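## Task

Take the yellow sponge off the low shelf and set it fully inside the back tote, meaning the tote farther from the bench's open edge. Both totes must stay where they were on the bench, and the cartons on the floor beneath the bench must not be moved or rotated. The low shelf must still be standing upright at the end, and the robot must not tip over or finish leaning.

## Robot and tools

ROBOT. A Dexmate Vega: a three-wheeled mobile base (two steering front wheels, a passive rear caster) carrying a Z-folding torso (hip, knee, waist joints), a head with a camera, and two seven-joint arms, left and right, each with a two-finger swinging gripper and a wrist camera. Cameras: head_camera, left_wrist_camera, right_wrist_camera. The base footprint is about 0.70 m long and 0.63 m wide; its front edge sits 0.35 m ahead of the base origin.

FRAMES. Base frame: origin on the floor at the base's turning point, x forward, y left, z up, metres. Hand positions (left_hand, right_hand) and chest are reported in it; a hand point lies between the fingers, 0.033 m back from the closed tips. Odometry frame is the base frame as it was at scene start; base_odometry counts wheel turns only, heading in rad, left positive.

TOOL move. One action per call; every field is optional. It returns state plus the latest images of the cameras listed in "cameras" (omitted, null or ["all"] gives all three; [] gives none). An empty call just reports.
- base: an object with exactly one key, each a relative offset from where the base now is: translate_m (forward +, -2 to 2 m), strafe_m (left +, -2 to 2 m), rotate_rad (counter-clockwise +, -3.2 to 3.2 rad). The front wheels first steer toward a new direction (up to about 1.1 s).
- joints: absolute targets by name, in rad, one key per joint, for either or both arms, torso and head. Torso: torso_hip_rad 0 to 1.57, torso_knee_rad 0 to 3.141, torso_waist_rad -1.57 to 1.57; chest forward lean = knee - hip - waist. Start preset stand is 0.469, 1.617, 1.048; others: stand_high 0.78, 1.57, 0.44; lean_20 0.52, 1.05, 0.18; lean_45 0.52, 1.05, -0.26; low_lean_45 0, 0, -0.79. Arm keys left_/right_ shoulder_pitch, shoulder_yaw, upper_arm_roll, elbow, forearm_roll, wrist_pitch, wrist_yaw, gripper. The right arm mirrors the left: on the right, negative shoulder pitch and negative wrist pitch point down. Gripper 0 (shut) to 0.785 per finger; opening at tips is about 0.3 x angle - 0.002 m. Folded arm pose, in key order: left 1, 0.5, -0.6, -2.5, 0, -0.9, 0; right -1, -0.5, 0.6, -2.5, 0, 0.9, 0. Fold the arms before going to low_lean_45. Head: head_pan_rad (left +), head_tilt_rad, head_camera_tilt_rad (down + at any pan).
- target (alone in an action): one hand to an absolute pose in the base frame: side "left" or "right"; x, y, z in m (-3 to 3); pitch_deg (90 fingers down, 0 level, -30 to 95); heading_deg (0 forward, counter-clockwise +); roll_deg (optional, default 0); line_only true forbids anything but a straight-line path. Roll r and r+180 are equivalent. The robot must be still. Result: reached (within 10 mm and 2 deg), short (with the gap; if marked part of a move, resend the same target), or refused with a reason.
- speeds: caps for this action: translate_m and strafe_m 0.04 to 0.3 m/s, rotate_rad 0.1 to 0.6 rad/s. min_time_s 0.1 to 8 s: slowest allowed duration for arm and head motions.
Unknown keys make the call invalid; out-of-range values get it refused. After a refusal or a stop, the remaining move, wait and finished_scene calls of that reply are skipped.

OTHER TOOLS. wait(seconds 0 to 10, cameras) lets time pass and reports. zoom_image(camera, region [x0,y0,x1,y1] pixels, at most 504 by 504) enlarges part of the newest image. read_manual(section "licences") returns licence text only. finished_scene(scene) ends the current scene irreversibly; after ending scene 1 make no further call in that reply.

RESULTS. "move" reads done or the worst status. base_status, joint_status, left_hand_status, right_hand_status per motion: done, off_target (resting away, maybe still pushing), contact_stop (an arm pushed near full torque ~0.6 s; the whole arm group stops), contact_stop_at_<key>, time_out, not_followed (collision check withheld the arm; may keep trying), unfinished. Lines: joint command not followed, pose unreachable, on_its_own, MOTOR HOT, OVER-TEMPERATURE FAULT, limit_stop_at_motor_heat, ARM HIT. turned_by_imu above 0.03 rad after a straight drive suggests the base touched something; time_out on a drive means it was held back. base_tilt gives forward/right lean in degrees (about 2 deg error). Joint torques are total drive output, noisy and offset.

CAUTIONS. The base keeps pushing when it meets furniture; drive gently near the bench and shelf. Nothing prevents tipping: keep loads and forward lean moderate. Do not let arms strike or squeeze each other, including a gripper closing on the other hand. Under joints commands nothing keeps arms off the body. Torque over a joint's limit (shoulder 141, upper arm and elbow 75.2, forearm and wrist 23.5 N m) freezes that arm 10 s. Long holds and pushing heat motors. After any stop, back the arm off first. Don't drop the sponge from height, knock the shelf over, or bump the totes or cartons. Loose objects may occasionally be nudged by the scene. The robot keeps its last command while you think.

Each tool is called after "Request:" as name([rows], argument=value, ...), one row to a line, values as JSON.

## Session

Request:
move(joints={"head_pan_rad": 0, "head_camera_tilt_rad": 0.4}, cameras=["head_camera"])

Request:
move(joints={"head_pan_rad": -1.3, "head_camera_tilt_rad": 0.4}, cameras=["head_camera"])

Request:
move(joints={"head_pan_rad": -2.6, "head_camera_tilt_rad": 0.4}, cameras=["head_camera"])

Request:
move(joints={"head_pan_rad": 2.6, "head_camera_tilt_rad": 0.4}, cameras=["head_camera"])

Request:
move(joints={"head_pan_rad": 1.3, "head_camera_tilt_rad": 0.4}, cameras=["head_camera"])

Scene clock: 0.93 s.
Joint torques (N m): left_arm=[5.42 0.7 0.63 -1.71 -1 -2.23 0.27] | right_arm=[-6.48 -1.97 -0.78 -5.6 -0.1 1.72 0.32]
move: done
base_odometry: x=+0.000 y=+0.000 heading=+0.000
turned_by_wheels: +0.000
turned_by_imu: +0.000
base_tilt: forward=+0.2 right=-0.8
base_status: not commanded
joint_positions: torso_hip_rad=+0.469 torso_knee_rad=+1.617 torso_waist_rad=+1.048 left_shoulder_pitch_rad=+2.212 left_shoulder_yaw_rad=-0.004 left_upper_arm_roll_rad=+0.010 left_elbow_rad=-1.116 left_forearm_roll_rad=+0.007 left_wrist_pitch_rad=-0.513 left_wrist_yaw_rad=-0.007 left_gripper_rad=+0.005 right_shoulder_pitch_rad=-2.198 right_shoulder_yaw_rad=-0.010 right_upper_arm_roll_rad=+0.000 right_elbow_rad=-1.087 right_forearm_roll_rad=+0.017 right_wrist_pitch_rad=+0.518 right_wrist_yaw_rad=+0.001 right_gripper_rad=+0.005 head_pan_rad=+0.000 head_tilt_rad=+0.000 head_camera_tilt_rad=+0.400
joint_status: all done
chest: x=-0.0112 y=+0.0000 z=+1.4155 quat_wxyz=(+0.999, +0.000, +0.050, +0.000) (m; base frame)
left_hand: x=+0.2007 y=+0.2167 z=+0.6140 quat_wxyz=(+0.429, +0.005, +0.903, -0.009) pitch_deg=+39.1 heading_deg=-1.5 roll_deg=-0.9 back=up (m; base frame)
right_hand: x=+0.1976 y=-0.2373 z=+0.6073 quat_wxyz=(+0.425, +0.004, +0.905, -0.002) pitch_deg=+39.7 heading_deg=-0.6 roll_deg=-0.1 back=up (m; base frame)
pictures: head_camera
Images, in order (width x height): head_camera 896x560.

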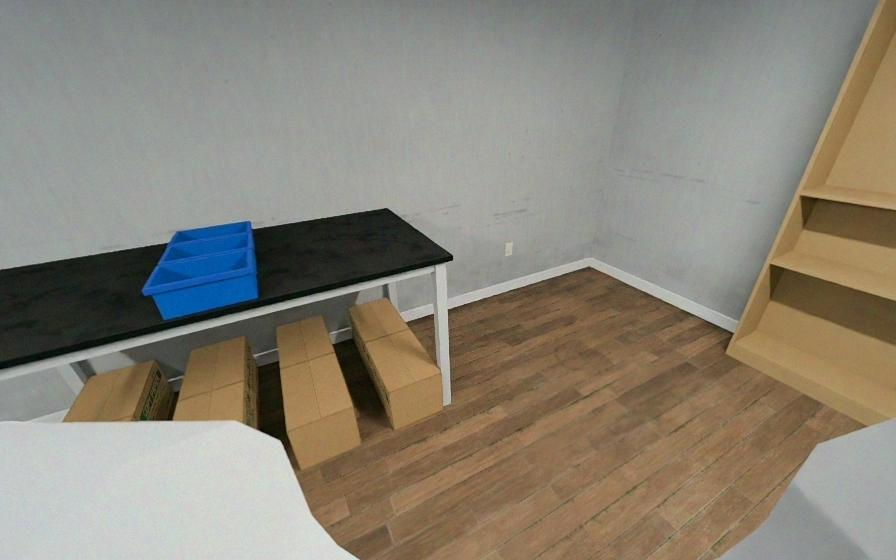

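Scene clock: 2.47 s.
Joint torques (N m): left_arm=[4.23 -1.34 -0.13 -3.73 0.54 -1.73 -0.07] | right_arm=[-6.23 -0.59 -0.57 -3.86 0 1.68 -0.09]
move: done
base_odometry: x=+0.000 y=+0.000 heading=+0.000
turned_by_wheels: +0.000
turned_by_imu: +0.000
base_tilt: forward=+0.2 right=-0.8
base_status: not commanded
joint_positions: torso_hip_rad=+0.469 torso_knee_rad=+1.617 torso_waist_rad=+1.048 left_shoulder_pitch_rad=+2.212 left_shoulder_yaw_rad=-0.004 left_upper_arm_roll_rad=+0.010 left_elbow_rad=-1.116 left_forearm_roll_rad=+0.007 left_wrist_pitch_rad=-0.513 left_wrist_yaw_rad=-0.007 left_gripper_rad=+0.005 right_shoulder_pitch_rad=-2.198 right_shoulder_yaw_rad=-0.010 right_upper_arm_roll_rad=+0.000 right_elbow_rad=-1.087 right_forearm_roll_rad=+0.017 right_wrist_pitch_rad=+0.518 right_wrist_yaw_rad=+0.001 right_gripper_rad=+0.005 head_pan_rad=-1.300 head_tilt_rad=+0.000 head_camera_tilt_rad=+0.400
joint_status: all done
chest: x=-0.0112 y=+0.0000 z=+1.4155 quat_wxyz=(+0.999, +0.000, +0.050, +0.000) (m; base frame)
left_hand: x=+0.2007 y=+0.2167 z=+0.6140 quat_wxyz=(+0.429, +0.005, +0.903, -0.009) pitch_deg=+39.1 heading_deg=-1.5 roll_deg=-0.9 back=up (m; base frame)
right_hand: x=+0.1976 y=-0.2373 z=+0.6073 quat_wxyz=(+0.425, +0.004, +0.905, -0.002) pitch_deg=+39.7 heading_deg=-0.6 roll_deg=-0.1 back=up (m; base frame)
pictures: head_camera
Images, in order (width x height): head_camera 896x560.

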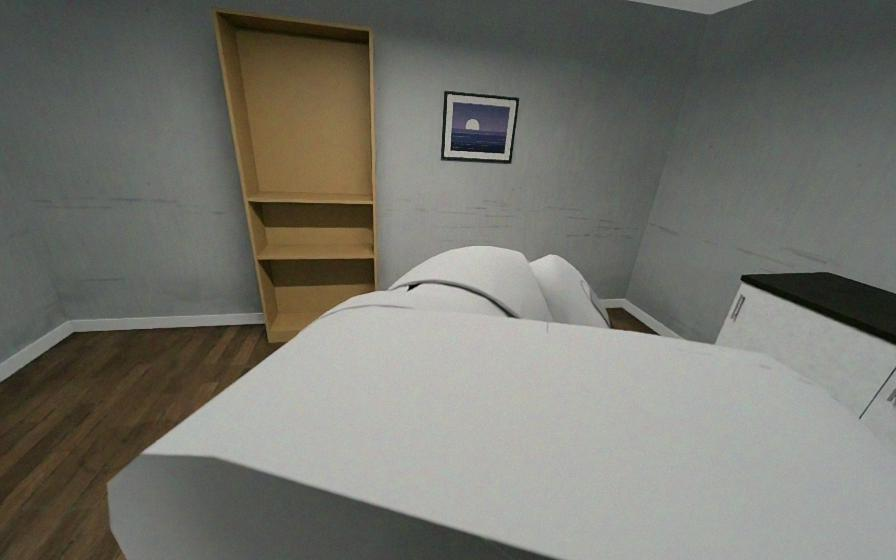

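Scene clock: 4.00 s.
Joint torques (N m): left_arm=[5.34 2.2 3.44 -2.75 0.22 -2.48 0.24] | right_arm=[-5.96 -0.92 0.07 -5.07 -0.06 2.37 -0.26]
move: done
base_odometry: x=+0.000 y=+0.000 heading=+0.000
turned_by_wheels: +0.000
turned_by_imu: +0.000
base_tilt: forward=+0.2 right=-0.8
base_status: not commanded
joint_positions: torso_hip_rad=+0.469 torso_knee_rad=+1.617 torso_waist_rad=+1.048 left_shoulder_pitch_rad=+2.212 left_shoulder_yaw_rad=-0.004 left_upper_arm_roll_rad=+0.010 left_elbow_rad=-1.116 left_forearm_roll_rad=+0.007 left_wrist_pitch_rad=-0.513 left_wrist_yaw_rad=-0.007 left_gripper_rad=+0.005 right_shoulder_pitch_rad=-2.198 right_shoulder_yaw_rad=-0.010 right_upper_arm_roll_rad=+0.000 right_elbow_rad=-1.087 right_forearm_roll_rad=+0.017 right_wrist_pitch_rad=+0.518 right_wrist_yaw_rad=+0.001 right_gripper_rad=+0.005 head_pan_rad=-2.600 head_tilt_rad=+0.000 head_camera_tilt_rad=+0.400
joint_status: all done
chest: x=-0.0112 y=+0.0000 z=+1.4155 quat_wxyz=(+0.999, +0.000, +0.050, +0.000) (m; base frame)
left_hand: x=+0.2007 y=+0.2167 z=+0.6140 quat_wxyz=(+0.429, +0.005, +0.903, -0.009) pitch_deg=+39.1 heading_deg=-1.5 roll_deg=-0.9 back=up (m; base frame)
right_hand: x=+0.1976 y=-0.2373 z=+0.6073 quat_wxyz=(+0.425, +0.004, +0.905, -0.002) pitch_deg=+39.7 heading_deg=-0.6 roll_deg=-0.1 back=up (m; base frame)
pictures: head_camera
Images, in order (width x height): head_camera 896x560.

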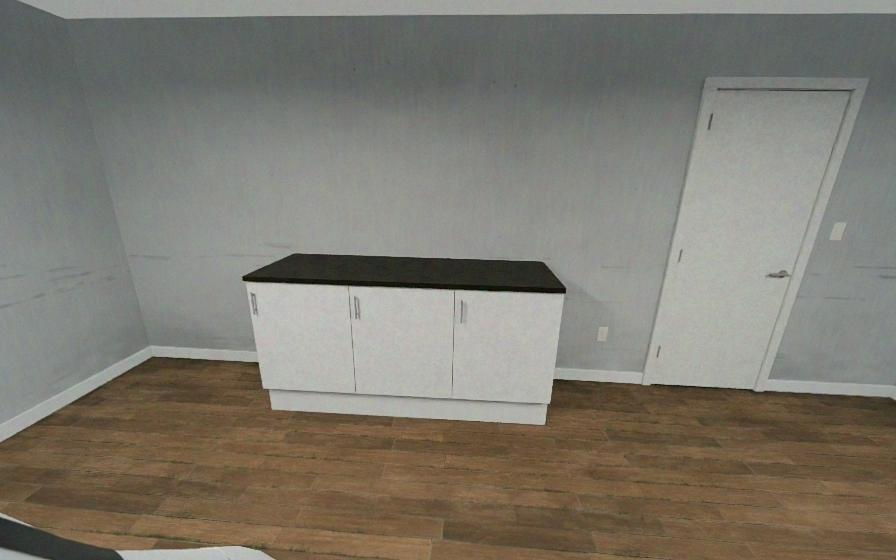

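Scene clock: 8.13 s.
Joint torques (N m): left_arm=[4.49 1.34 0.92 -3.02 -0.09 -1.38 0.15] | right_arm=[-6.08 -1.96 0.64 -3.18 -0.84 2.52 -0.15]
move: done
base_odometry: x=+0.000 y=+0.000 heading=+0.000
turned_by_wheels: +0.000
turned_by_imu: +0.001
base_tilt: forward=+0.2 right=-0.8
base_status: not commanded
joint_positions: torso_hip_rad=+0.469 torso_knee_rad=+1.617 torso_waist_rad=+1.048 left_shoulder_pitch_rad=+2.212 left_shoulder_yaw_rad=-0.004 left_upper_arm_roll_rad=+0.010 left_elbow_rad=-1.116 left_forearm_roll_rad=+0.007 left_wrist_pitch_rad=-0.513 left_wrist_yaw_rad=-0.007 left_gripper_rad=+0.005 right_shoulder_pitch_rad=-2.198 right_shoulder_yaw_rad=-0.010 right_upper_arm_roll_rad=+0.000 right_elbow_rad=-1.087 right_forearm_roll_rad=+0.017 right_wrist_pitch_rad=+0.518 right_wrist_yaw_rad=+0.001 right_gripper_rad=+0.005 head_pan_rad=+2.600 head_tilt_rad=+0.000 head_camera_tilt_rad=+0.400
joint_status: all done
chest: x=-0.0112 y=+0.0000 z=+1.4155 quat_wxyz=(+0.999, +0.000, +0.050, +0.000) (m; base frame)
left_hand: x=+0.2007 y=+0.2167 z=+0.6140 quat_wxyz=(+0.429, +0.005, +0.903, -0.009) pitch_deg=+39.1 heading_deg=-1.5 roll_deg=-0.9 back=up (m; base frame)
right_hand: x=+0.1976 y=-0.2373 z=+0.6073 quat_wxyz=(+0.425, +0.004, +0.905, -0.002) pitch_deg=+39.7 heading_deg=-0.6 roll_deg=-0.1 back=up (m; base frame)
pictures: head_camera
Images, in order (width x height): head_camera 896x560.

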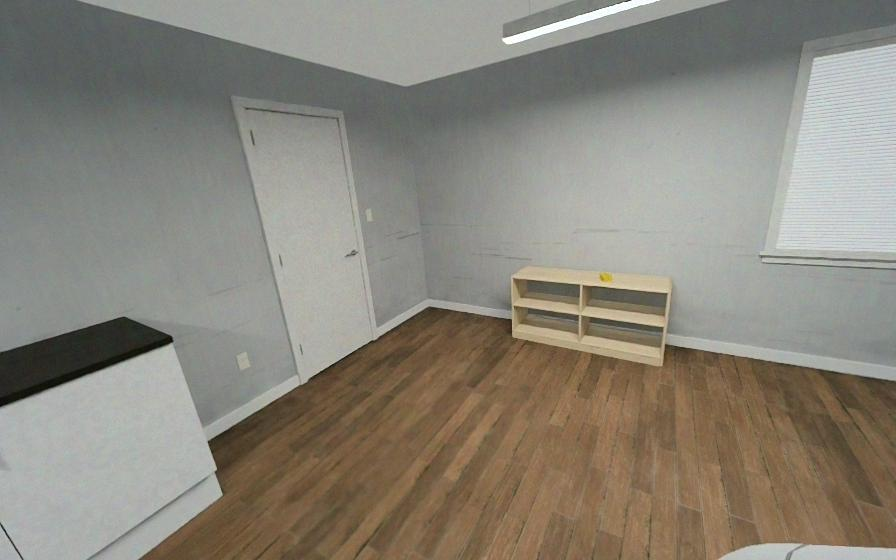

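Scene clock: 9.67 s.
Joint torques (N m): left_arm=[5.29 0.58 -0.5 -2.45 -0.88 -0.73 -0.21] | right_arm=[-7.32 -0.59 0.27 -5.47 -0.05 1.66 0.23]
move: done
base_odometry: x=+0.000 y=+0.000 heading=+0.000
turned_by_wheels: +0.000
turned_by_imu: +0.000
base_tilt: forward=+0.2 right=-0.8
base_status: not commanded
joint_positions: torso_hip_rad=+0.469 torso_knee_rad=+1.617 torso_waist_rad=+1.048 left_shoulder_pitch_rad=+2.212 left_shoulder_yaw_rad=-0.004 left_upper_arm_roll_rad=+0.010 left_elbow_rad=-1.116 left_forearm_roll_rad=+0.007 left_wrist_pitch_rad=-0.513 left_wrist_yaw_rad=-0.007 left_gripper_rad=+0.005 right_shoulder_pitch_rad=-2.198 right_shoulder_yaw_rad=-0.010 right_upper_arm_roll_rad=+0.000 right_elbow_rad=-1.087 right_forearm_roll_rad=+0.017 right_wrist_pitch_rad=+0.518 right_wrist_yaw_rad=+0.001 right_gripper_rad=+0.005 head_pan_rad=+1.300 head_tilt_rad=+0.000 head_camera_tilt_rad=+0.400
joint_status: all done
chest: x=-0.0112 y=+0.0000 z=+1.4155 quat_wxyz=(+0.999, +0.000, +0.050, +0.000) (m; base frame)
left_hand: x=+0.2007 y=+0.2167 z=+0.6140 quat_wxyz=(+0.429, +0.005, +0.903, -0.009) pitch_deg=+39.1 heading_deg=-1.5 roll_deg=-0.9 back=up (m; base frame)
right_hand: x=+0.1976 y=-0.2373 z=+0.6073 quat_wxyz=(+0.425, +0.004, +0.905, -0.002) pitch_deg=+39.7 heading_deg=-0.6 roll_deg=-0.1 back=up (m; base frame)
pictures: head_camera
Images, in order (width x height): head_camera 896x560.

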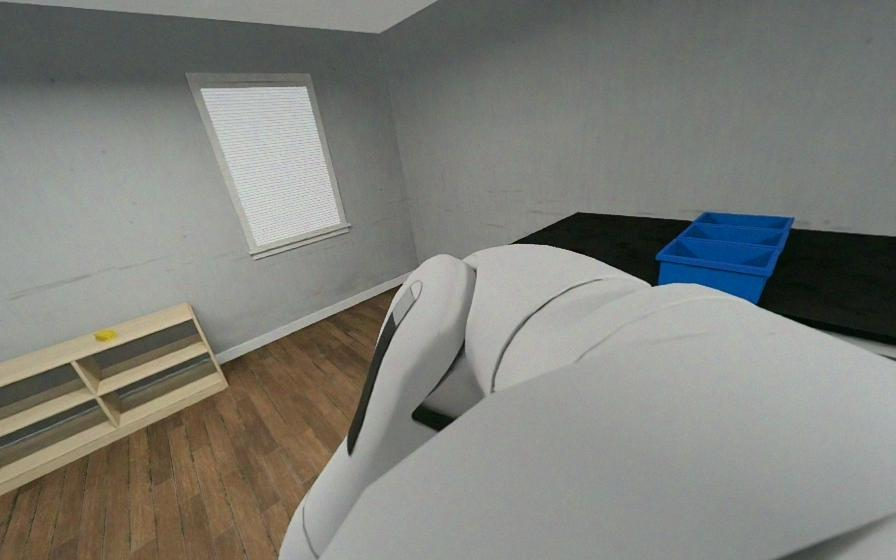

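Request:
move(base={"rotate_rad": 2.1}, joints={"torso_hip_rad": 0.469, "torso_knee_rad": 1.35, "torso_waist_rad": -0.15, "left_shoulder_pitch_rad": 0.576, "left_shoulder_yaw_rad": 0.87, "left_upper_arm_roll_rad": 1.231, "left_elbow_rad": -1.586, "left_forearm_roll_rad": -0.53, "left_wrist_pitch_rad": -0.718, "left_wrist_yaw_rad": 0.961, "right_shoulder_pitch_rad": -2.608, "right_shoulder_yaw_rad": -0.019, "right_upper_arm_roll_rad": 0.319, "right_elbow_rad": -2.75, "right_forearm_roll_rad": 0.417, "right_wrist_pitch_rad": 0.711, "right_wrist_yaw_rad": 0.207, "head_pan_rad": 0, "head_camera_tilt_rad": -0.5}, min_time_s=5.2, cameras=["head_camera"])

Scene clock: 47.17 s.
Joint torques (N m): left_arm=[-12.28 5.09 -1.07 -7.07 0.93 -1.88 0.09] | right_arm=[-17.82 -2.21 3.53 -9.96 0.69 2.24 -0.36]
move: done
base_odometry: x=+0.002 y=+0.000 heading=+2.103
turned_by_wheels: +2.103
turned_by_imu: +2.090
base_tilt: forward=+0.3 right=-0.8
base_status: done
joint_positions: torso_hip_rad=+0.469 torso_knee_rad=+1.350 torso_waist_rad=-0.150 left_shoulder_pitch_rad=+0.579 left_shoulder_yaw_rad=+0.868 left_upper_arm_roll_rad=+1.229 left_elbow_rad=-1.585 left_forearm_roll_rad=-0.529 left_wrist_pitch_rad=-0.717 left_wrist_yaw_rad=+0.959 left_gripper_rad=+0.005 right_shoulder_pitch_rad=-2.607 right_shoulder_yaw_rad=-0.019 right_upper_arm_roll_rad=+0.318 right_elbow_rad=-2.746 right_forearm_roll_rad=+0.416 right_wrist_pitch_rad=+0.710 right_wrist_yaw_rad=+0.206 right_gripper_rad=+0.005 head_pan_rad=+0.000 head_tilt_rad=+0.000 head_camera_tilt_rad=-0.500
joint_status: all done
chest: x=+0.2490 y=+0.0000 z=+1.2109 quat_wxyz=(+0.870, +0.000, +0.493, +0.000) (m; base frame)
left_hand: x=+0.7202 y=+0.2113 z=+0.6600 quat_wxyz=(+0.643, +0.003, +0.766, -0.003) pitch_deg=+10.0 heading_deg=-0.5 roll_deg=+0.0 back=up (m; base frame)
right_hand: x=+0.4893 y=-0.2843 z=+1.0170 quat_wxyz=(+0.650, -0.010, +0.759, +0.027) pitch_deg=+8.8 heading_deg=+3.1 roll_deg=+1.6 back=up (m; base frame)
pictures: head_camera
Images, in order (width x height): head_camera 896x560.

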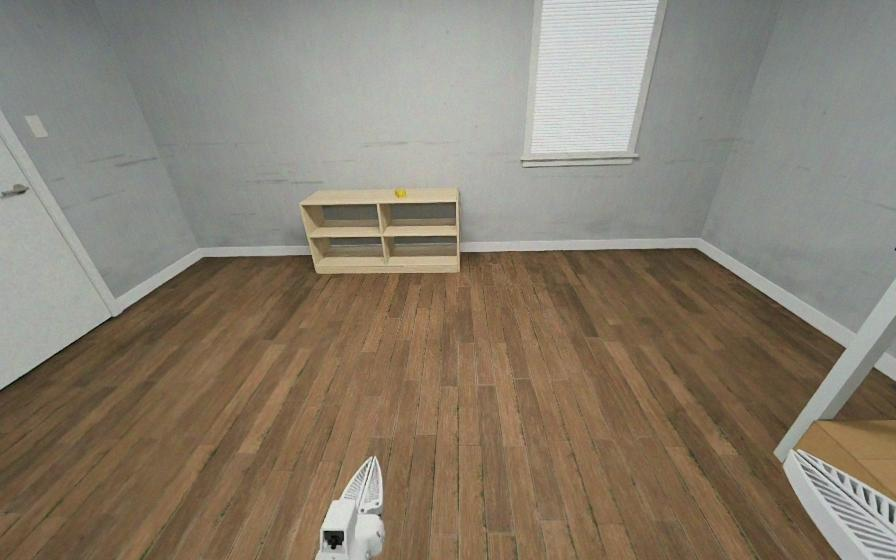

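Request:
move(base={"translate_m": 1.95}, joints={"left_shoulder_pitch_rad": -1.576, "left_shoulder_yaw_rad": 0.78, "left_upper_arm_roll_rad": 2.2, "left_elbow_rad": -2.042, "left_forearm_roll_rad": -0.85, "left_wrist_pitch_rad": 0.979, "left_wrist_yaw_rad": -0.884, "left_gripper_rad": 0.5, "head_camera_tilt_rad": -0.1}, min_time_s=6.8, cameras=["head_camera", "left_wrist_camera"])

Scene clock: 70.77 s.
Joint torques (N m): left_arm=[-26.29 -1.86 -5.86 3.22 -0.13 -0.22 -0.66] | right_arm=[-17.41 -2.02 4.92 -10.36 0.14 1.81 0.06]
move: done
base_odometry: x=-0.990 y=+1.678 heading=+2.104
turned_by_wheels: +0.001
turned_by_imu: +0.015
base_tilt: forward=+0.3 right=-0.7
base_status: done
joint_positions: torso_hip_rad=+0.469 torso_knee_rad=+1.350 torso_waist_rad=-0.150 left_shoulder_pitch_rad=-1.576 left_shoulder_yaw_rad=+0.780 left_upper_arm_roll_rad=+2.200 left_elbow_rad=-2.042 left_forearm_roll_rad=-0.850 left_wrist_pitch_rad=+0.979 left_wrist_yaw_rad=-0.884 left_gripper_rad=+0.500 right_shoulder_pitch_rad=-2.608 right_shoulder_yaw_rad=-0.019 right_upper_arm_roll_rad=+0.319 right_elbow_rad=-2.750 right_forearm_roll_rad=+0.417 right_wrist_pitch_rad=+0.711 right_wrist_yaw_rad=+0.207 right_gripper_rad=+0.005 head_pan_rad=+0.000 head_tilt_rad=+0.000 head_camera_tilt_rad=-0.100
joint_status: all done
chest: x=+0.2490 y=+0.0000 z=+1.2109 quat_wxyz=(+0.870, +0.000, +0.493, +0.000) (m; base frame)
left_hand: x=+0.7003 y=+0.1799 z=+0.8500 quat_wxyz=(+0.000, +0.708, +0.706, +0.000) pitch_deg=+89.9 heading_deg=-90.2 roll_deg=+0.0 (m; base frame)
right_hand: x=+0.4902 y=-0.2837 z=+1.0189 quat_wxyz=(+0.651, -0.011, +0.758, +0.027) pitch_deg=+8.6 heading_deg=+3.2 roll_deg=+1.6 back=up (m; base frame)
pictures: head_camera, left_wrist_camera
Images, in order (width x height): head_camera 896x560, left_wrist_camera 672x420.

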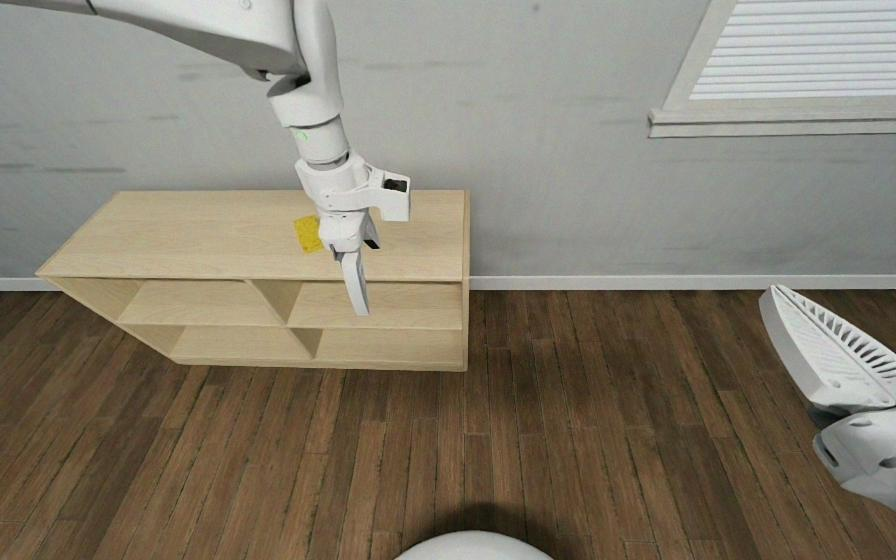

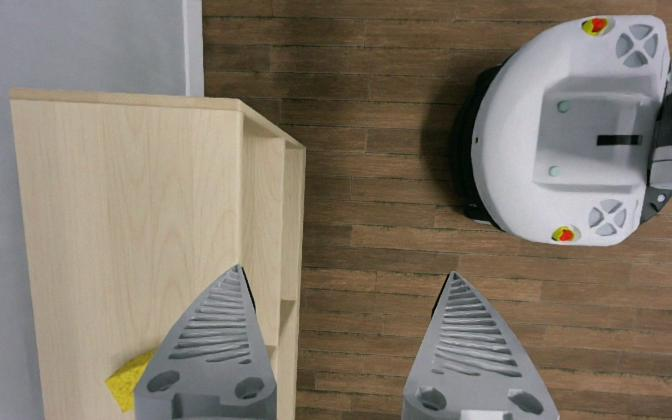

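Request:
move(base={"translate_m": 0.38}, joints={"left_shoulder_pitch_rad": -1.674, "left_shoulder_yaw_rad": 0.798, "left_upper_arm_roll_rad": 2.396, "left_elbow_rad": -2.002, "left_forearm_roll_rad": -0.367, "left_wrist_pitch_rad": 0.152, "left_wrist_yaw_rad": -1.104}, cameras=[])

Request:
move(target={"side": "left", "x": 0.60, "y": 0.375, "z": 0.75, "pitch_deg": 90, "heading_deg": -150}, cameras=["head_camera", "left_wrist_camera"])

Scene clock: 109.37 s.
Joint torques (N m): left_arm=[-25.24 0.74 -6.6 6.65 1.03 0.89 0.01] | right_arm=[-16.86 -2.4 3.22 -10.33 0.42 2.45 0.11]
move: done
base_odometry: x=-1.184 y=+2.006 heading=+2.105
turned_by_wheels: +0.001
turned_by_imu: +0.004
base_tilt: forward=+0.3 right=-0.8
base_status: done
joint_positions: torso_hip_rad=+0.469 torso_knee_rad=+1.350 torso_waist_rad=-0.150 left_shoulder_pitch_rad=-1.673 left_shoulder_yaw_rad=+0.798 left_upper_arm_roll_rad=+2.395 left_elbow_rad=-2.002 left_forearm_roll_rad=-0.369 left_wrist_pitch_rad=+0.156 left_wrist_yaw_rad=-1.103 left_gripper_rad=+0.500 right_shoulder_pitch_rad=-2.608 right_shoulder_yaw_rad=-0.019 right_upper_arm_roll_rad=+0.319 right_elbow_rad=-2.750 right_forearm_roll_rad=+0.417 right_wrist_pitch_rad=+0.711 right_wrist_yaw_rad=+0.207 right_gripper_rad=+0.005 head_pan_rad=+0.000 head_tilt_rad=+0.000 head_camera_tilt_rad=-0.100
joint_status: all done
chest: x=+0.2490 y=+0.0000 z=+1.2109 quat_wxyz=(+0.870, +0.000, +0.493, +0.000) (m; base frame)
left_hand: x=+0.7000 y=+0.1791 z=+0.8499 quat_wxyz=(+0.001, +0.922, +0.386, +0.000) pitch_deg=+89.9 heading_deg=-134.6 roll_deg=+0.0 (m; base frame)
right_hand: x=+0.4902 y=-0.2837 z=+1.0189 quat_wxyz=(+0.651, -0.011, +0.758, +0.027) pitch_deg=+8.6 heading_deg=+3.2 roll_deg=+1.6 back=up (m; base frame)
pictures: none
No camera images: "cameras" was empty.

Scene clock: 113.30 s.
Joint torques (N m): left_arm=[-19.63 -5.2 -6.25 0.3 -0.11 0.17 0.52] | right_arm=[-16.25 0.92 3.53 -9.63 0.45 2.16 -0.1]
move: done
base_odometry: x=-1.184 y=+2.006 heading=+2.105
turned_by_wheels: +0.000
turned_by_imu: +0.001
base_tilt: forward=+0.3 right=-0.8
base_status: not commanded
joint_positions: torso_hip_rad=+0.469 torso_knee_rad=+1.350 torso_waist_rad=-0.150 left_shoulder_pitch_rad=-2.034 left_shoulder_yaw_rad=+1.455 left_upper_arm_roll_rad=+3.013 left_elbow_rad=-2.005 left_forearm_roll_rad=+0.357 left_wrist_pitch_rad=-0.490 left_wrist_yaw_rad=-1.064 left_gripper_rad=+0.500 right_shoulder_pitch_rad=-2.608 right_shoulder_yaw_rad=-0.019 right_upper_arm_roll_rad=+0.319 right_elbow_rad=-2.750 right_forearm_roll_rad=+0.417 right_wrist_pitch_rad=+0.711 right_wrist_yaw_rad=+0.207 right_gripper_rad=+0.005 head_pan_rad=+0.000 head_tilt_rad=+0.000 head_camera_tilt_rad=-0.100
joint_status: not commanded
chest: x=+0.2490 y=+0.0000 z=+1.2109 quat_wxyz=(+0.870, +0.000, +0.493, +0.000) (m; base frame)
left_hand: x=+0.6005 y=+0.3744 z=+0.7505 quat_wxyz=(+0.000, +0.966, +0.259, +0.000) pitch_deg=+90.0 heading_deg=-149.9 roll_deg=+0.0 (m; base frame)
left_hand_status: reached (straight line, planned for 2.7 s): 1 mm and 0.1 deg off.
right_hand: x=+0.4902 y=-0.2837 z=+1.0189 quat_wxyz=(+0.651, -0.011, +0.758, +0.027) pitch_deg=+8.6 heading_deg=+3.2 roll_deg=+1.6 back=up (m; base frame)
pictures: head_camera, left_wrist_camera
Images, in order (width x height): head_camera 896x560, left_wrist_camera 672x420.

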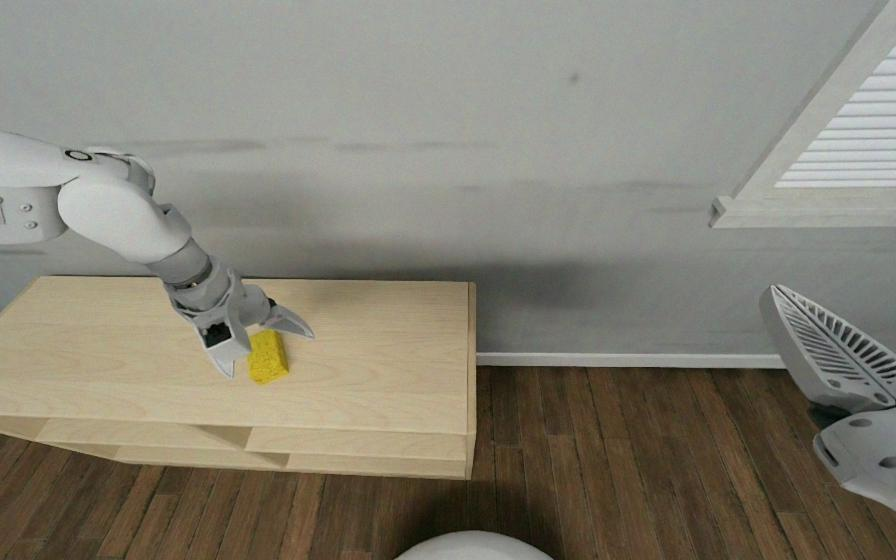

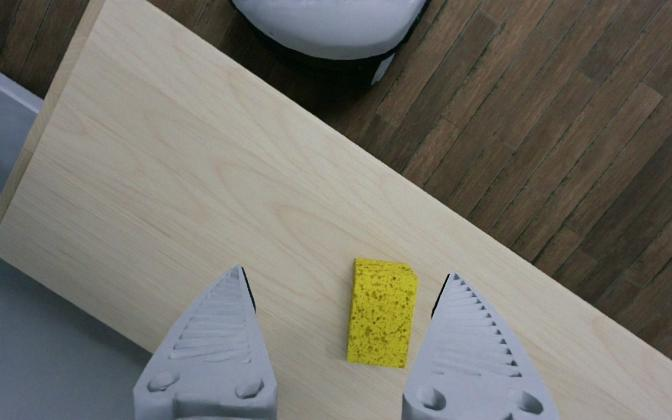

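Request:
move(base={"strafe_m": 0.13}, cameras=[])

Request:
move(target={"side": "left", "x": 0.628, "y": 0.30, "z": 0.70, "pitch_deg": 90, "heading_deg": -154, "line_only": true}, cameras=["left_wrist_camera"])

Scene clock: 125.57 s.
Joint torques (N m): left_arm=[-18.96 -7.31 -8.16 0.56 -0.37 -0.64 -0.16] | right_arm=[-14.92 0.08 3.85 -10.32 0.31 3.46 0.18]
move: done
base_odometry: x=-1.295 y=+1.939 heading=+2.107
turned_by_wheels: +0.002
turned_by_imu: +0.006
base_tilt: forward=+0.2 right=-0.8
base_status: done
joint_positions: torso_hip_rad=+0.469 torso_knee_rad=+1.350 torso_waist_rad=-0.150 left_shoulder_pitch_rad=-2.036 left_shoulder_yaw_rad=+1.458 left_upper_arm_roll_rad=+3.016 left_elbow_rad=-2.004 left_forearm_roll_rad=+0.360 left_wrist_pitch_rad=-0.494 left_wrist_yaw_rad=-1.064 left_gripper_rad=+0.500 right_shoulder_pitch_rad=-2.608 right_shoulder_yaw_rad=-0.019 right_upper_arm_roll_rad=+0.319 right_elbow_rad=-2.750 right_forearm_roll_rad=+0.417 right_wrist_pitch_rad=+0.711 right_wrist_yaw_rad=+0.207 right_gripper_rad=+0.005 head_pan_rad=+0.000 head_tilt_rad=+0.000 head_camera_tilt_rad=-0.100
joint_status: not commanded
chest: x=+0.2490 y=+0.0000 z=+1.2109 quat_wxyz=(+0.870, +0.000, +0.493, +0.000) (m; base frame)
left_hand: x=+0.5999 y=+0.3749 z=+0.7500 quat_wxyz=(+0.000, +0.966, +0.259, +0.000) pitch_deg=+90.0 heading_deg=-150.0 roll_deg=+0.0 (m; base frame)
right_hand: x=+0.4902 y=-0.2837 z=+1.0189 quat_wxyz=(+0.651, -0.011, +0.758, +0.027) pitch_deg=+8.6 heading_deg=+3.2 roll_deg=+1.6 back=up (m; base frame)
pictures: none
No camera images: "cameras" was empty.

Scene clock: 128.60 s.
Joint torques (N m): left_arm=[-8.61 -6.29 -10.84 0.51 -0.9 -0.03 0.38] | right_arm=[-16.55 1.03 2.36 -10.53 0.25 3 -0.12]
move: done
base_odometry: x=-1.295 y=+1.939 heading=+2.107
turned_by_wheels: +0.000
turned_by_imu: +0.000
base_tilt: forward=+0.2 right=-0.8
base_status: not commanded
joint_positions: torso_hip_rad=+0.469 torso_knee_rad=+1.350 torso_waist_rad=-0.150 left_shoulder_pitch_rad=-1.575 left_shoulder_yaw_rad=+1.115 left_upper_arm_roll_rad=+2.720 left_elbow_rad=-2.032 left_forearm_roll_rad=+0.274 left_wrist_pitch_rad=-0.238 left_wrist_yaw_rad=-0.866 left_gripper_rad=+0.500 right_shoulder_pitch_rad=-2.608 right_shoulder_yaw_rad=-0.019 right_upper_arm_roll_rad=+0.319 right_elbow_rad=-2.750 right_forearm_roll_rad=+0.417 right_wrist_pitch_rad=+0.711 right_wrist_yaw_rad=+0.207 right_gripper_rad=+0.005 head_pan_rad=+0.000 head_tilt_rad=+0.000 head_camera_tilt_rad=-0.100
joint_status: not commanded
chest: x=+0.2490 y=+0.0000 z=+1.2109 quat_wxyz=(+0.870, +0.000, +0.493, +0.000) (m; base frame)
left_hand: x=+0.6278 y=+0.3010 z=+0.7007 quat_wxyz=(+0.000, +0.974, +0.225, +0.000) pitch_deg=+90.0 heading_deg=-154.0 roll_deg=+0.0 (m; base frame)
left_hand_status: reached (straight line, planned for 1.8 s): 1 mm and 0.1 deg off.
right_hand: x=+0.4902 y=-0.2837 z=+1.0189 quat_wxyz=(+0.651, -0.011, +0.758, +0.027) pitch_deg=+8.6 heading_deg=+3.2 roll_deg=+1.6 back=up (m; base frame)
pictures: left_wrist_camera
Images, in order (width x height): left_wrist_camera 672x420.

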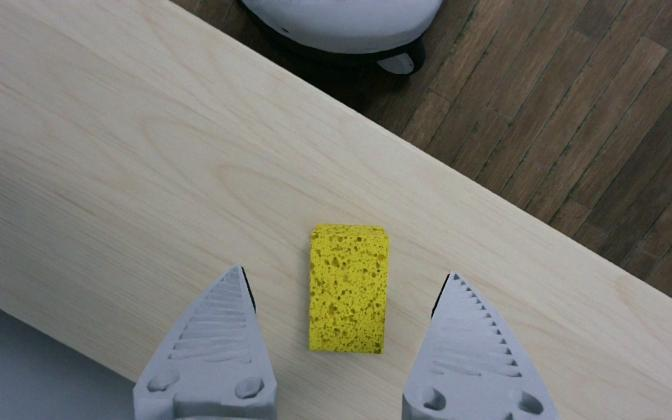

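Request:
move(target={"side": "left", "x": 0.64, "y": 0.313, "z": 0.643, "pitch_deg": 90, "heading_deg": -154, "line_only": true}, cameras=[])

Request:
move(joints={"left_gripper_rad": 0.13}, cameras=["left_wrist_camera"])

Request:
move(target={"side": "left", "x": 0.63, "y": 0.28, "z": 0.78, "pitch_deg": 90, "heading_deg": -150, "line_only": true}, cameras=["left_wrist_camera"])

Scene clock: 137.87 s.
Joint torques (N m): left_arm=[-11.08 -1.29 -9.76 1.59 -0.82 -0.21 0.54] | right_arm=[-17.93 -0.46 3.69 -11.43 0.19 3.5 -0.36]
move: done
base_odometry: x=-1.295 y=+1.939 heading=+2.107
turned_by_wheels: +0.000
turned_by_imu: +0.001
base_tilt: forward=+0.2 right=-0.8
base_status: not commanded
joint_positions: torso_hip_rad=+0.469 torso_knee_rad=+1.350 torso_waist_rad=-0.150 left_shoulder_pitch_rad=-1.389 left_shoulder_yaw_rad=+1.024 left_upper_arm_roll_rad=+2.675 left_elbow_rad=-1.880 left_forearm_roll_rad=+0.310 left_wrist_pitch_rad=-0.233 left_wrist_yaw_rad=-0.732 left_gripper_rad=+0.500 right_shoulder_pitch_rad=-2.608 right_shoulder_yaw_rad=-0.019 right_upper_arm_roll_rad=+0.319 right_elbow_rad=-2.750 right_forearm_roll_rad=+0.417 right_wrist_pitch_rad=+0.711 right_wrist_yaw_rad=+0.207 right_gripper_rad=+0.005 head_pan_rad=+0.000 head_tilt_rad=+0.000 head_camera_tilt_rad=-0.100
joint_status: not commanded
chest: x=+0.2490 y=+0.0000 z=+1.2109 quat_wxyz=(+0.870, +0.000, +0.493, +0.000) (m; base frame)
left_hand: x=+0.6398 y=+0.3129 z=+0.6441 quat_wxyz=(+0.000, +0.974, +0.225, +0.000) pitch_deg=+90.0 heading_deg=-154.0 roll_deg=+0.0 (m; base frame)
left_hand_status: reached (straight line, planned for 0.9 s): 1 mm and 0.0 deg off.
right_hand: x=+0.4902 y=-0.2837 z=+1.0189 quat_wxyz=(+0.651, -0.011, +0.758, +0.027) pitch_deg=+8.6 heading_deg=+3.2 roll_deg=+1.6 back=up (m; base frame)
pictures: none
No camera images: "cameras" was empty.

Scene clock: 138.80 s.
Joint torques (N m): left_arm=[-7.17 -1.08 -7.85 3.19 0.27 -0.74 0.41] | right_arm=[-17.59 0.47 4.26 -11.06 -0.33 3.08 0.22]
move: done
base_odometry: x=-1.295 y=+1.939 heading=+2.107
turned_by_wheels: +0.000
turned_by_imu: +0.000
base_tilt: forward=+0.2 right=-0.8
base_status: not commanded
joint_positions: torso_hip_rad=+0.469 torso_knee_rad=+1.350 torso_waist_rad=-0.150 left_shoulder_pitch_rad=-1.386 left_shoulder_yaw_rad=+1.023 left_upper_arm_roll_rad=+2.674 left_elbow_rad=-1.878 left_forearm_roll_rad=+0.311 left_wrist_pitch_rad=-0.233 left_wrist_yaw_rad=-0.730 left_gripper_rad=+0.131 right_shoulder_pitch_rad=-2.608 right_shoulder_yaw_rad=-0.019 right_upper_arm_roll_rad=+0.319 right_elbow_rad=-2.750 right_forearm_roll_rad=+0.417 right_wrist_pitch_rad=+0.711 right_wrist_yaw_rad=+0.207 right_gripper_rad=+0.005 head_pan_rad=+0.000 head_tilt_rad=+0.000 head_camera_tilt_rad=-0.100
joint_status: all done
chest: x=+0.2488 y=+0.0000 z=+1.2110 quat_wxyz=(+0.870, +0.000, +0.493, +0.000) (m; base frame)
left_hand: x=+0.6402 y=+0.3130 z=+0.6435 quat_wxyz=(+0.000, +0.974, +0.225, +0.000) pitch_deg=+90.0 heading_deg=-154.0 roll_deg=+0.0 (m; base frame)
right_hand: x=+0.4901 y=-0.2837 z=+1.0191 quat_wxyz=(+0.651, -0.011, +0.758, +0.027) pitch_deg=+8.6 heading_deg=+3.2 roll_deg=+1.6 back=up (m; base frame)
pictures: left_wrist_camera
Images, in order (width x height): left_wrist_camera 672x420.

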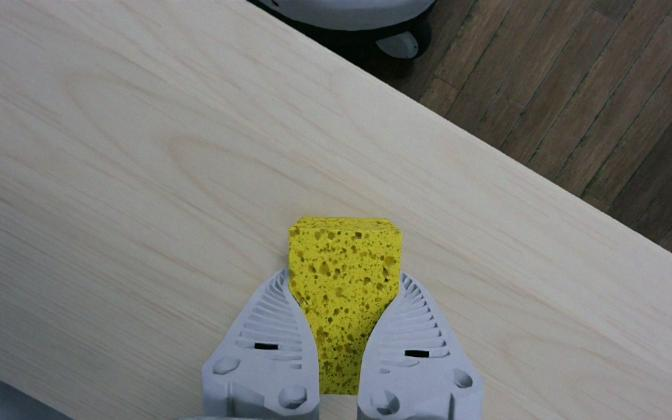

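Scene clock: 141.57 s.
Joint torques (N m): left_arm=[-22.45 -2.48 -5.33 0.33 -1.24 -0.63 -0.41] | right_arm=[-15.63 -2.58 4.21 -12.19 0.04 2.46 0.08]
move: done
base_odometry: x=-1.295 y=+1.939 heading=+2.107
turned_by_wheels: +0.000
turned_by_imu: +0.000
base_tilt: forward=+0.3 right=-0.8
base_status: not commanded
joint_positions: torso_hip_rad=+0.469 torso_knee_rad=+1.350 torso_waist_rad=-0.150 left_shoulder_pitch_rad=-1.764 left_shoulder_yaw_rad=+1.167 left_upper_arm_roll_rad=+2.699 left_elbow_rad=-2.143 left_forearm_roll_rad=+0.112 left_wrist_pitch_rad=-0.198 left_wrist_yaw_rad=-1.053 left_gripper_rad=+0.131 right_shoulder_pitch_rad=-2.608 right_shoulder_yaw_rad=-0.019 right_upper_arm_roll_rad=+0.319 right_elbow_rad=-2.750 right_forearm_roll_rad=+0.417 right_wrist_pitch_rad=+0.711 right_wrist_yaw_rad=+0.207 right_gripper_rad=+0.005 head_pan_rad=+0.000 head_tilt_rad=+0.000 head_camera_tilt_rad=-0.100
joint_status: not commanded
chest: x=+0.2489 y=+0.0000 z=+1.2110 quat_wxyz=(+0.870, +0.000, +0.493, +0.000) (m; base frame)
left_hand: x=+0.6303 y=+0.2803 z=+0.7785 quat_wxyz=(+0.000, +0.966, +0.259, +0.000) pitch_deg=+90.0 heading_deg=-150.0 roll_deg=+0.0 (m; base frame)
left_hand_status: reached (straight line, planned for 1.5 s): 2 mm and 0.0 deg off.
right_hand: x=+0.4901 y=-0.2837 z=+1.0190 quat_wxyz=(+0.651, -0.011, +0.758, +0.027) pitch_deg=+8.6 heading_deg=+3.2 roll_deg=+1.6 back=up (m; base frame)
pictures: left_wrist_camera
Images, in order (width x height): left_wrist_camera 672x420.

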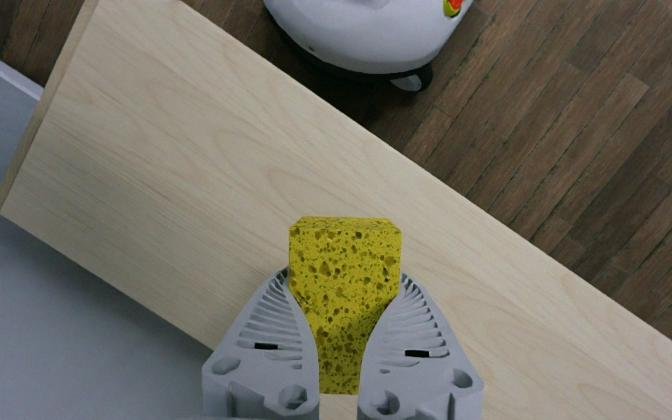

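Request:
move(base={"translate_m": -2.0}, joints={"left_shoulder_pitch_rad": -2.03, "left_shoulder_yaw_rad": 0.60, "left_upper_arm_roll_rad": 2.42, "left_elbow_rad": -1.65, "left_forearm_roll_rad": -2.1, "left_wrist_pitch_rad": 0.54, "left_wrist_yaw_rad": 0.756, "head_camera_tilt_rad": -0.3}, min_time_s=7, cameras=["left_wrist_camera"])

Request:
move(base={"translate_m": -0.32}, joints={"left_forearm_roll_rad": -2.9}, cameras=[])

Request:
move(base={"rotate_rad": -1.606}, cameras=["head_camera", "left_wrist_camera"])

Scene clock: 173.23 s.
Joint torques (N m): left_arm=[-26.4 -1.64 -8.63 12.2 0.75 -0.44 0.71] | right_arm=[-16.33 0.56 2.89 -10.3 0.1 2.3 0.46]
move: done
base_odometry: x=-0.280 y=+0.215 heading=+2.105
turned_by_wheels: -0.001
turned_by_imu: -0.016
base_tilt: forward=+0.3 right=-0.8
base_status: done
joint_positions: torso_hip_rad=+0.469 torso_knee_rad=+1.350 torso_waist_rad=-0.150 left_shoulder_pitch_rad=-2.030 left_shoulder_yaw_rad=+0.600 left_upper_arm_roll_rad=+2.420 left_elbow_rad=-1.650 left_forearm_roll_rad=-2.099 left_wrist_pitch_rad=+0.540 left_wrist_yaw_rad=+0.755 left_gripper_rad=+0.131 right_shoulder_pitch_rad=-2.608 right_shoulder_yaw_rad=-0.019 right_upper_arm_roll_rad=+0.319 right_elbow_rad=-2.750 right_forearm_roll_rad=+0.417 right_wrist_pitch_rad=+0.711 right_wrist_yaw_rad=+0.207 right_gripper_rad=+0.005 head_pan_rad=+0.000 head_tilt_rad=+0.000 head_camera_tilt_rad=-0.300
joint_status: all done
chest: x=+0.2489 y=+0.0000 z=+1.2109 quat_wxyz=(+0.870, +0.000, +0.493, +0.000) (m; base frame)
left_hand: x=+1.0413 y=+0.2806 z=+1.2779 quat_wxyz=(+0.529, +0.159, +0.788, +0.270) pitch_deg=+17.1 heading_deg=+15.6 roll_deg=+38.4 back=up (m; base frame)
right_hand: x=+0.4902 y=-0.2837 z=+1.0190 quat_wxyz=(+0.651, -0.011, +0.758, +0.027) pitch_deg=+8.6 heading_deg=+3.2 roll_deg=+1.6 back=up (m; base frame)
pictures: left_wrist_camera
Images, in order (width x height): left_wrist_camera 672x420.

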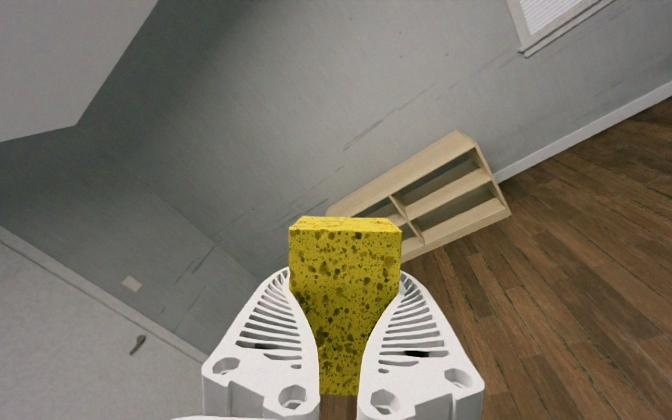

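Scene clock: 177.27 s.
Joint torques (N m): left_arm=[-24.98 -2.07 -8.62 9.65 0.9 -1.53 0.15] | right_arm=[-18.14 0.99 2.96 -10.45 0 2.68 0.12]
move: done
base_odometry: x=-0.118 y=-0.061 heading=+2.104
turned_by_wheels: -0.002
turned_by_imu: -0.003
base_tilt: forward=+0.3 right=-0.8
base_status: done
joint_positions: torso_hip_rad=+0.469 torso_knee_rad=+1.350 torso_waist_rad=-0.150 left_shoulder_pitch_rad=-2.030 left_shoulder_yaw_rad=+0.600 left_upper_arm_roll_rad=+2.420 left_elbow_rad=-1.650 left_forearm_roll_rad=-2.896 left_wrist_pitch_rad=+0.540 left_wrist_yaw_rad=+0.756 left_gripper_rad=+0.131 right_shoulder_pitch_rad=-2.608 right_shoulder_yaw_rad=-0.019 right_upper_arm_roll_rad=+0.319 right_elbow_rad=-2.750 right_forearm_roll_rad=+0.417 right_wrist_pitch_rad=+0.711 right_wrist_yaw_rad=+0.207 right_gripper_rad=+0.005 head_pan_rad=+0.000 head_tilt_rad=+0.000 head_camera_tilt_rad=-0.300
joint_status: all done
chest: x=+0.2489 y=+0.0000 z=+1.2109 quat_wxyz=(+0.870, +0.000, +0.493, +0.000) (m; base frame)
left_hand: x=+0.9302 y=+0.1706 z=+1.1189 quat_wxyz=(+0.342, +0.000, +0.940, +0.000) pitch_deg=+50.0 heading_deg=+0.0 roll_deg=-0.1 back=up (m; base frame)
right_hand: x=+0.4902 y=-0.2837 z=+1.0190 quat_wxyz=(+0.651, -0.011, +0.758, +0.027) pitch_deg=+8.6 heading_deg=+3.2 roll_deg=+1.6 back=up (m; base frame)
pictures: none
No camera images: "cameras" was empty.

Scene clock: 181.50 s.
Joint torques (N m): left_arm=[-24.29 -1.39 -8.11 8.72 -0.04 -1.23 -0.16] | right_arm=[-17.35 0.24 4.26 -12.07 -0.22 2.44 -0.26]
move: done
base_odometry: x=-0.119 y=-0.059 heading=+0.495
turned_by_wheels: -1.609
turned_by_imu: -1.598
base_tilt: forward=+0.2 right=-0.8
base_status: done
joint_positions: torso_hip_rad=+0.469 torso_knee_rad=+1.350 torso_waist_rad=-0.150 left_shoulder_pitch_rad=-2.030 left_shoulder_yaw_rad=+0.600 left_upper_arm_roll_rad=+2.420 left_elbow_rad=-1.650 left_forearm_roll_rad=-2.900 left_wrist_pitch_rad=+0.540 left_wrist_yaw_rad=+0.756 left_gripper_rad=+0.131 right_shoulder_pitch_rad=-2.608 right_shoulder_yaw_rad=-0.019 right_upper_arm_roll_rad=+0.319 right_elbow_rad=-2.750 right_forearm_roll_rad=+0.417 right_wrist_pitch_rad=+0.711 right_wrist_yaw_rad=+0.207 right_gripper_rad=+0.005 head_pan_rad=+0.000 head_tilt_rad=+0.000 head_camera_tilt_rad=-0.300
joint_status: not commanded
chest: x=+0.2489 y=+0.0000 z=+1.2109 quat_wxyz=(+0.870, +0.000, +0.493, +0.000) (m; base frame)
left_hand: x=+0.9296 y=+0.1699 z=+1.1185 quat_wxyz=(+0.341, -0.001, +0.940, -0.002) pitch_deg=+50.2 heading_deg=-0.2 roll_deg=-0.3 back=up (m; base frame)
right_hand: x=+0.4902 y=-0.2837 z=+1.0190 quat_wxyz=(+0.651, -0.011, +0.758, +0.027) pitch_deg=+8.6 heading_deg=+3.2 roll_deg=+1.6 back=up (m; base frame)
pictures: head_camera, left_wrist_camera
Images, in order (width x height): head_camera 896x560, left_wrist_camera 672x420.

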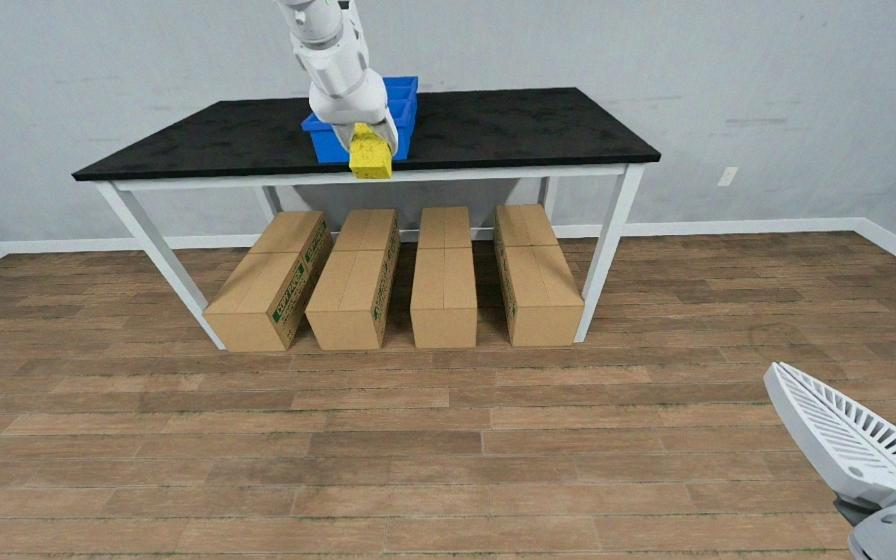

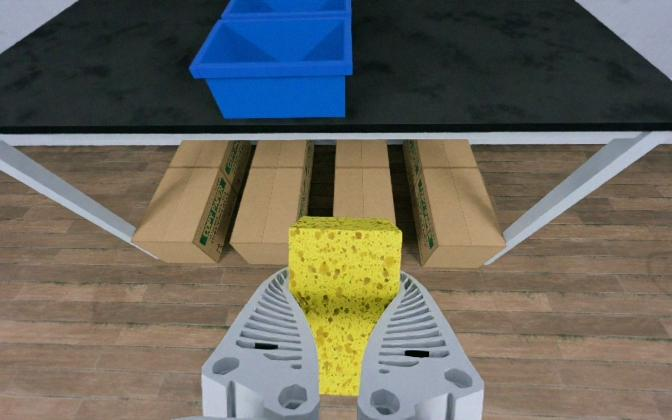

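Request:
move(base={"translate_m": 0.885}, cameras=[])

Request:
move(target={"side": "left", "x": 0.98, "y": 0.31, "z": 1.1, "pitch_deg": 52, "heading_deg": 0, "line_only": true}, cameras=["head_camera", "left_wrist_camera"])

Scene clock: 207.77 s.
Joint torques (N m): left_arm=[-25.4 -1.33 -8.54 9.22 0.7 -1.77 0.22] | right_arm=[-16.31 -1.16 4.18 -10.07 0.2 2.3 0.38]
move: done
base_odometry: x=+0.660 y=+0.361 heading=+0.494
turned_by_wheels: -0.001
turned_by_imu: +0.004
base_tilt: forward=+0.3 right=-0.8
base_status: done
joint_positions: torso_hip_rad=+0.469 torso_knee_rad=+1.350 torso_waist_rad=-0.150 left_shoulder_pitch_rad=-2.030 left_shoulder_yaw_rad=+0.600 left_upper_arm_roll_rad=+2.420 left_elbow_rad=-1.650 left_forearm_roll_rad=-2.900 left_wrist_pitch_rad=+0.540 left_wrist_yaw_rad=+0.756 left_gripper_rad=+0.131 right_shoulder_pitch_rad=-2.608 right_shoulder_yaw_rad=-0.019 right_upper_arm_roll_rad=+0.319 right_elbow_rad=-2.750 right_forearm_roll_rad=+0.417 right_wrist_pitch_rad=+0.711 right_wrist_yaw_rad=+0.207 right_gripper_rad=+0.005 head_pan_rad=+0.000 head_tilt_rad=+0.000 head_camera_tilt_rad=-0.300
joint_status: not commanded
chest: x=+0.2490 y=+0.0000 z=+1.2109 quat_wxyz=(+0.870, +0.000, +0.493, +0.000) (m; base frame)
left_hand: x=+0.9296 y=+0.1699 z=+1.1184 quat_wxyz=(+0.341, -0.001, +0.940, -0.002) pitch_deg=+50.2 heading_deg=-0.2 roll_deg=-0.3 back=up (m; base frame)
right_hand: x=+0.4902 y=-0.2837 z=+1.0189 quat_wxyz=(+0.651, -0.011, +0.758, +0.027) pitch_deg=+8.6 heading_deg=+3.2 roll_deg=+1.6 back=up (m; base frame)
pictures: none
No camera images: "cameras" was empty.

Scene clock: 210.60 s.
Joint torques (N m): left_arm=[-13.3 -1.97 -4.35 10.47 -0.07 -1.35 0.07] | right_arm=[-17.67 0.36 4.1 -10.13 0.54 2.51 0.27]
move: done
base_odometry: x=+0.660 y=+0.361 heading=+0.494
turned_by_wheels: +0.000
turned_by_imu: +0.000
base_tilt: forward=+0.3 right=-0.8
base_status: not commanded
joint_positions: torso_hip_rad=+0.469 torso_knee_rad=+1.350 torso_waist_rad=-0.150 left_shoulder_pitch_rad=-1.911 left_shoulder_yaw_rad=+0.682 left_upper_arm_roll_rad=+2.478 left_elbow_rad=-1.259 left_forearm_roll_rad=-2.574 left_wrist_pitch_rad=+0.855 left_wrist_yaw_rad=+0.410 left_gripper_rad=+0.131 right_shoulder_pitch_rad=-2.608 right_shoulder_yaw_rad=-0.019 right_upper_arm_roll_rad=+0.319 right_elbow_rad=-2.750 right_forearm_roll_rad=+0.417 right_wrist_pitch_rad=+0.711 right_wrist_yaw_rad=+0.207 right_gripper_rad=+0.005 head_pan_rad=+0.000 head_tilt_rad=+0.000 head_camera_tilt_rad=-0.300
joint_status: not commanded
chest: x=+0.2490 y=+0.0000 z=+1.2109 quat_wxyz=(+0.870, +0.000, +0.493, +0.000) (m; base frame)
left_hand: x=+0.9798 y=+0.3086 z=+1.1005 quat_wxyz=(+0.326, +0.000, +0.945, +0.000) pitch_deg=+51.9 heading_deg=+0.0 roll_deg=+0.0 back=up (m; base frame)
left_hand_status: reached (straight line, planned for 1.6 s): 1 mm and 0.1 deg off.
right_hand: x=+0.4902 y=-0.2837 z=+1.0189 quat_wxyz=(+0.651, -0.011, +0.758, +0.027) pitch_deg=+8.6 heading_deg=+3.2 roll_deg=+1.6 back=up (m; base frame)
pictures: head_camera, left_wrist_camera
Images, in order (width x height): head_camera 896x560, left_wrist_camera 672x420.

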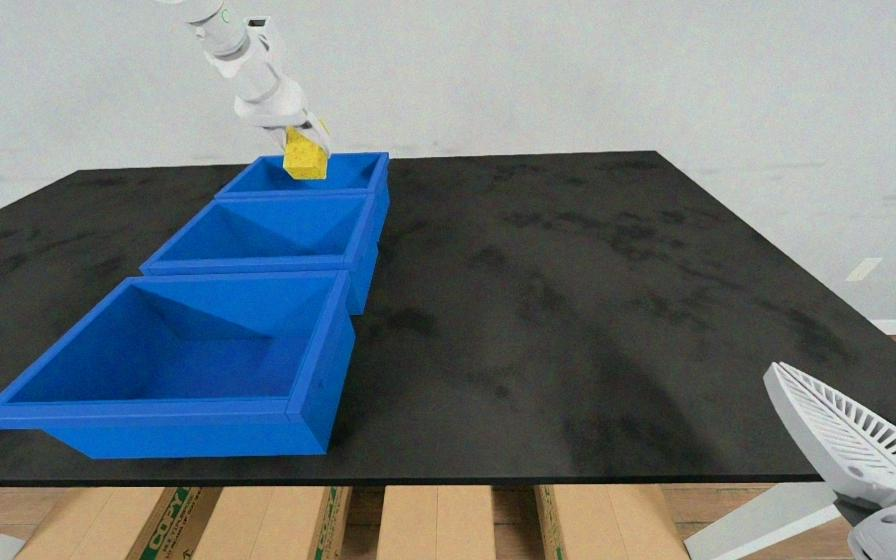

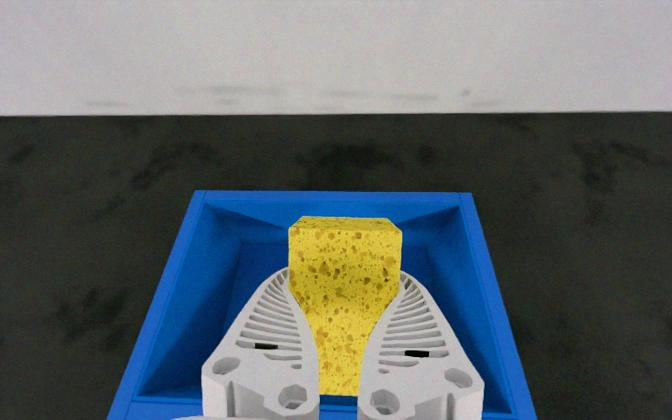

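Request:
move(target={"side": "left", "x": 1.008, "y": 0.307, "z": 0.965, "pitch_deg": 61, "heading_deg": 0, "line_only": true}, cameras=["left_wrist_camera"])

Scene clock: 218.40 s.
Joint torques (N m): left_arm=[2.64 -1.41 -1.42 -1.47 -1.08 2.75 -1.22] | right_arm=[-15.85 -0.03 4.18 -11.55 -0.2 2.32 0.25]
move: done
base_odometry: x=+0.660 y=+0.361 heading=+0.494
turned_by_wheels: +0.000
turned_by_imu: +0.001
base_tilt: forward=+0.3 right=-0.7
base_status: not commanded
joint_positions: torso_hip_rad=+0.469 torso_knee_rad=+1.350 torso_waist_rad=-0.150 left_shoulder_pitch_rad=-1.550 left_shoulder_yaw_rad=+0.462 left_upper_arm_roll_rad=+2.470 left_elbow_rad=-0.825 left_forearm_roll_rad=-2.505 left_wrist_pitch_rad=+0.955 left_wrist_yaw_rad=+0.187 left_gripper_rad=+0.131 right_shoulder_pitch_rad=-2.608 right_shoulder_yaw_rad=-0.019 right_upper_arm_roll_rad=+0.319 right_elbow_rad=-2.750 right_forearm_roll_rad=+0.417 right_wrist_pitch_rad=+0.711 right_wrist_yaw_rad=+0.207 right_gripper_rad=+0.005 head_pan_rad=+0.000 head_tilt_rad=+0.000 head_camera_tilt_rad=-0.300
joint_status: not commanded
chest: x=+0.2485 y=+0.0000 z=+1.2112 quat_wxyz=(+0.870, +0.000, +0.493, +0.000) (m; base frame)
left_hand: x=+1.0086 y=+0.3074 z=+0.9682 quat_wxyz=(+0.253, +0.000, +0.968, +0.000) pitch_deg=+60.7 heading_deg=+0.1 roll_deg=+0.0 back=up (m; base frame)
left_hand_status: reached (straight line, planned for 1.7 s): 3 mm and 0.3 deg off.
right_hand: x=+0.4899 y=-0.2837 z=+1.0194 quat_wxyz=(+0.652, -0.011, +0.758, +0.027) pitch_deg=+8.6 heading_deg=+3.2 roll_deg=+1.6 back=up (m; base frame)
pictures: left_wrist_camera
Images, in order (width x height): left_wrist_camera 672x420.

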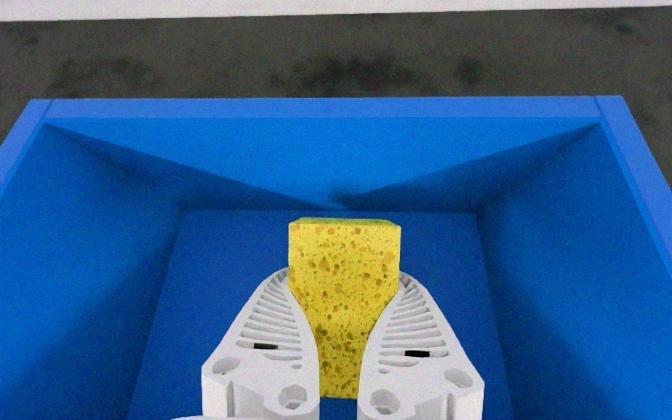

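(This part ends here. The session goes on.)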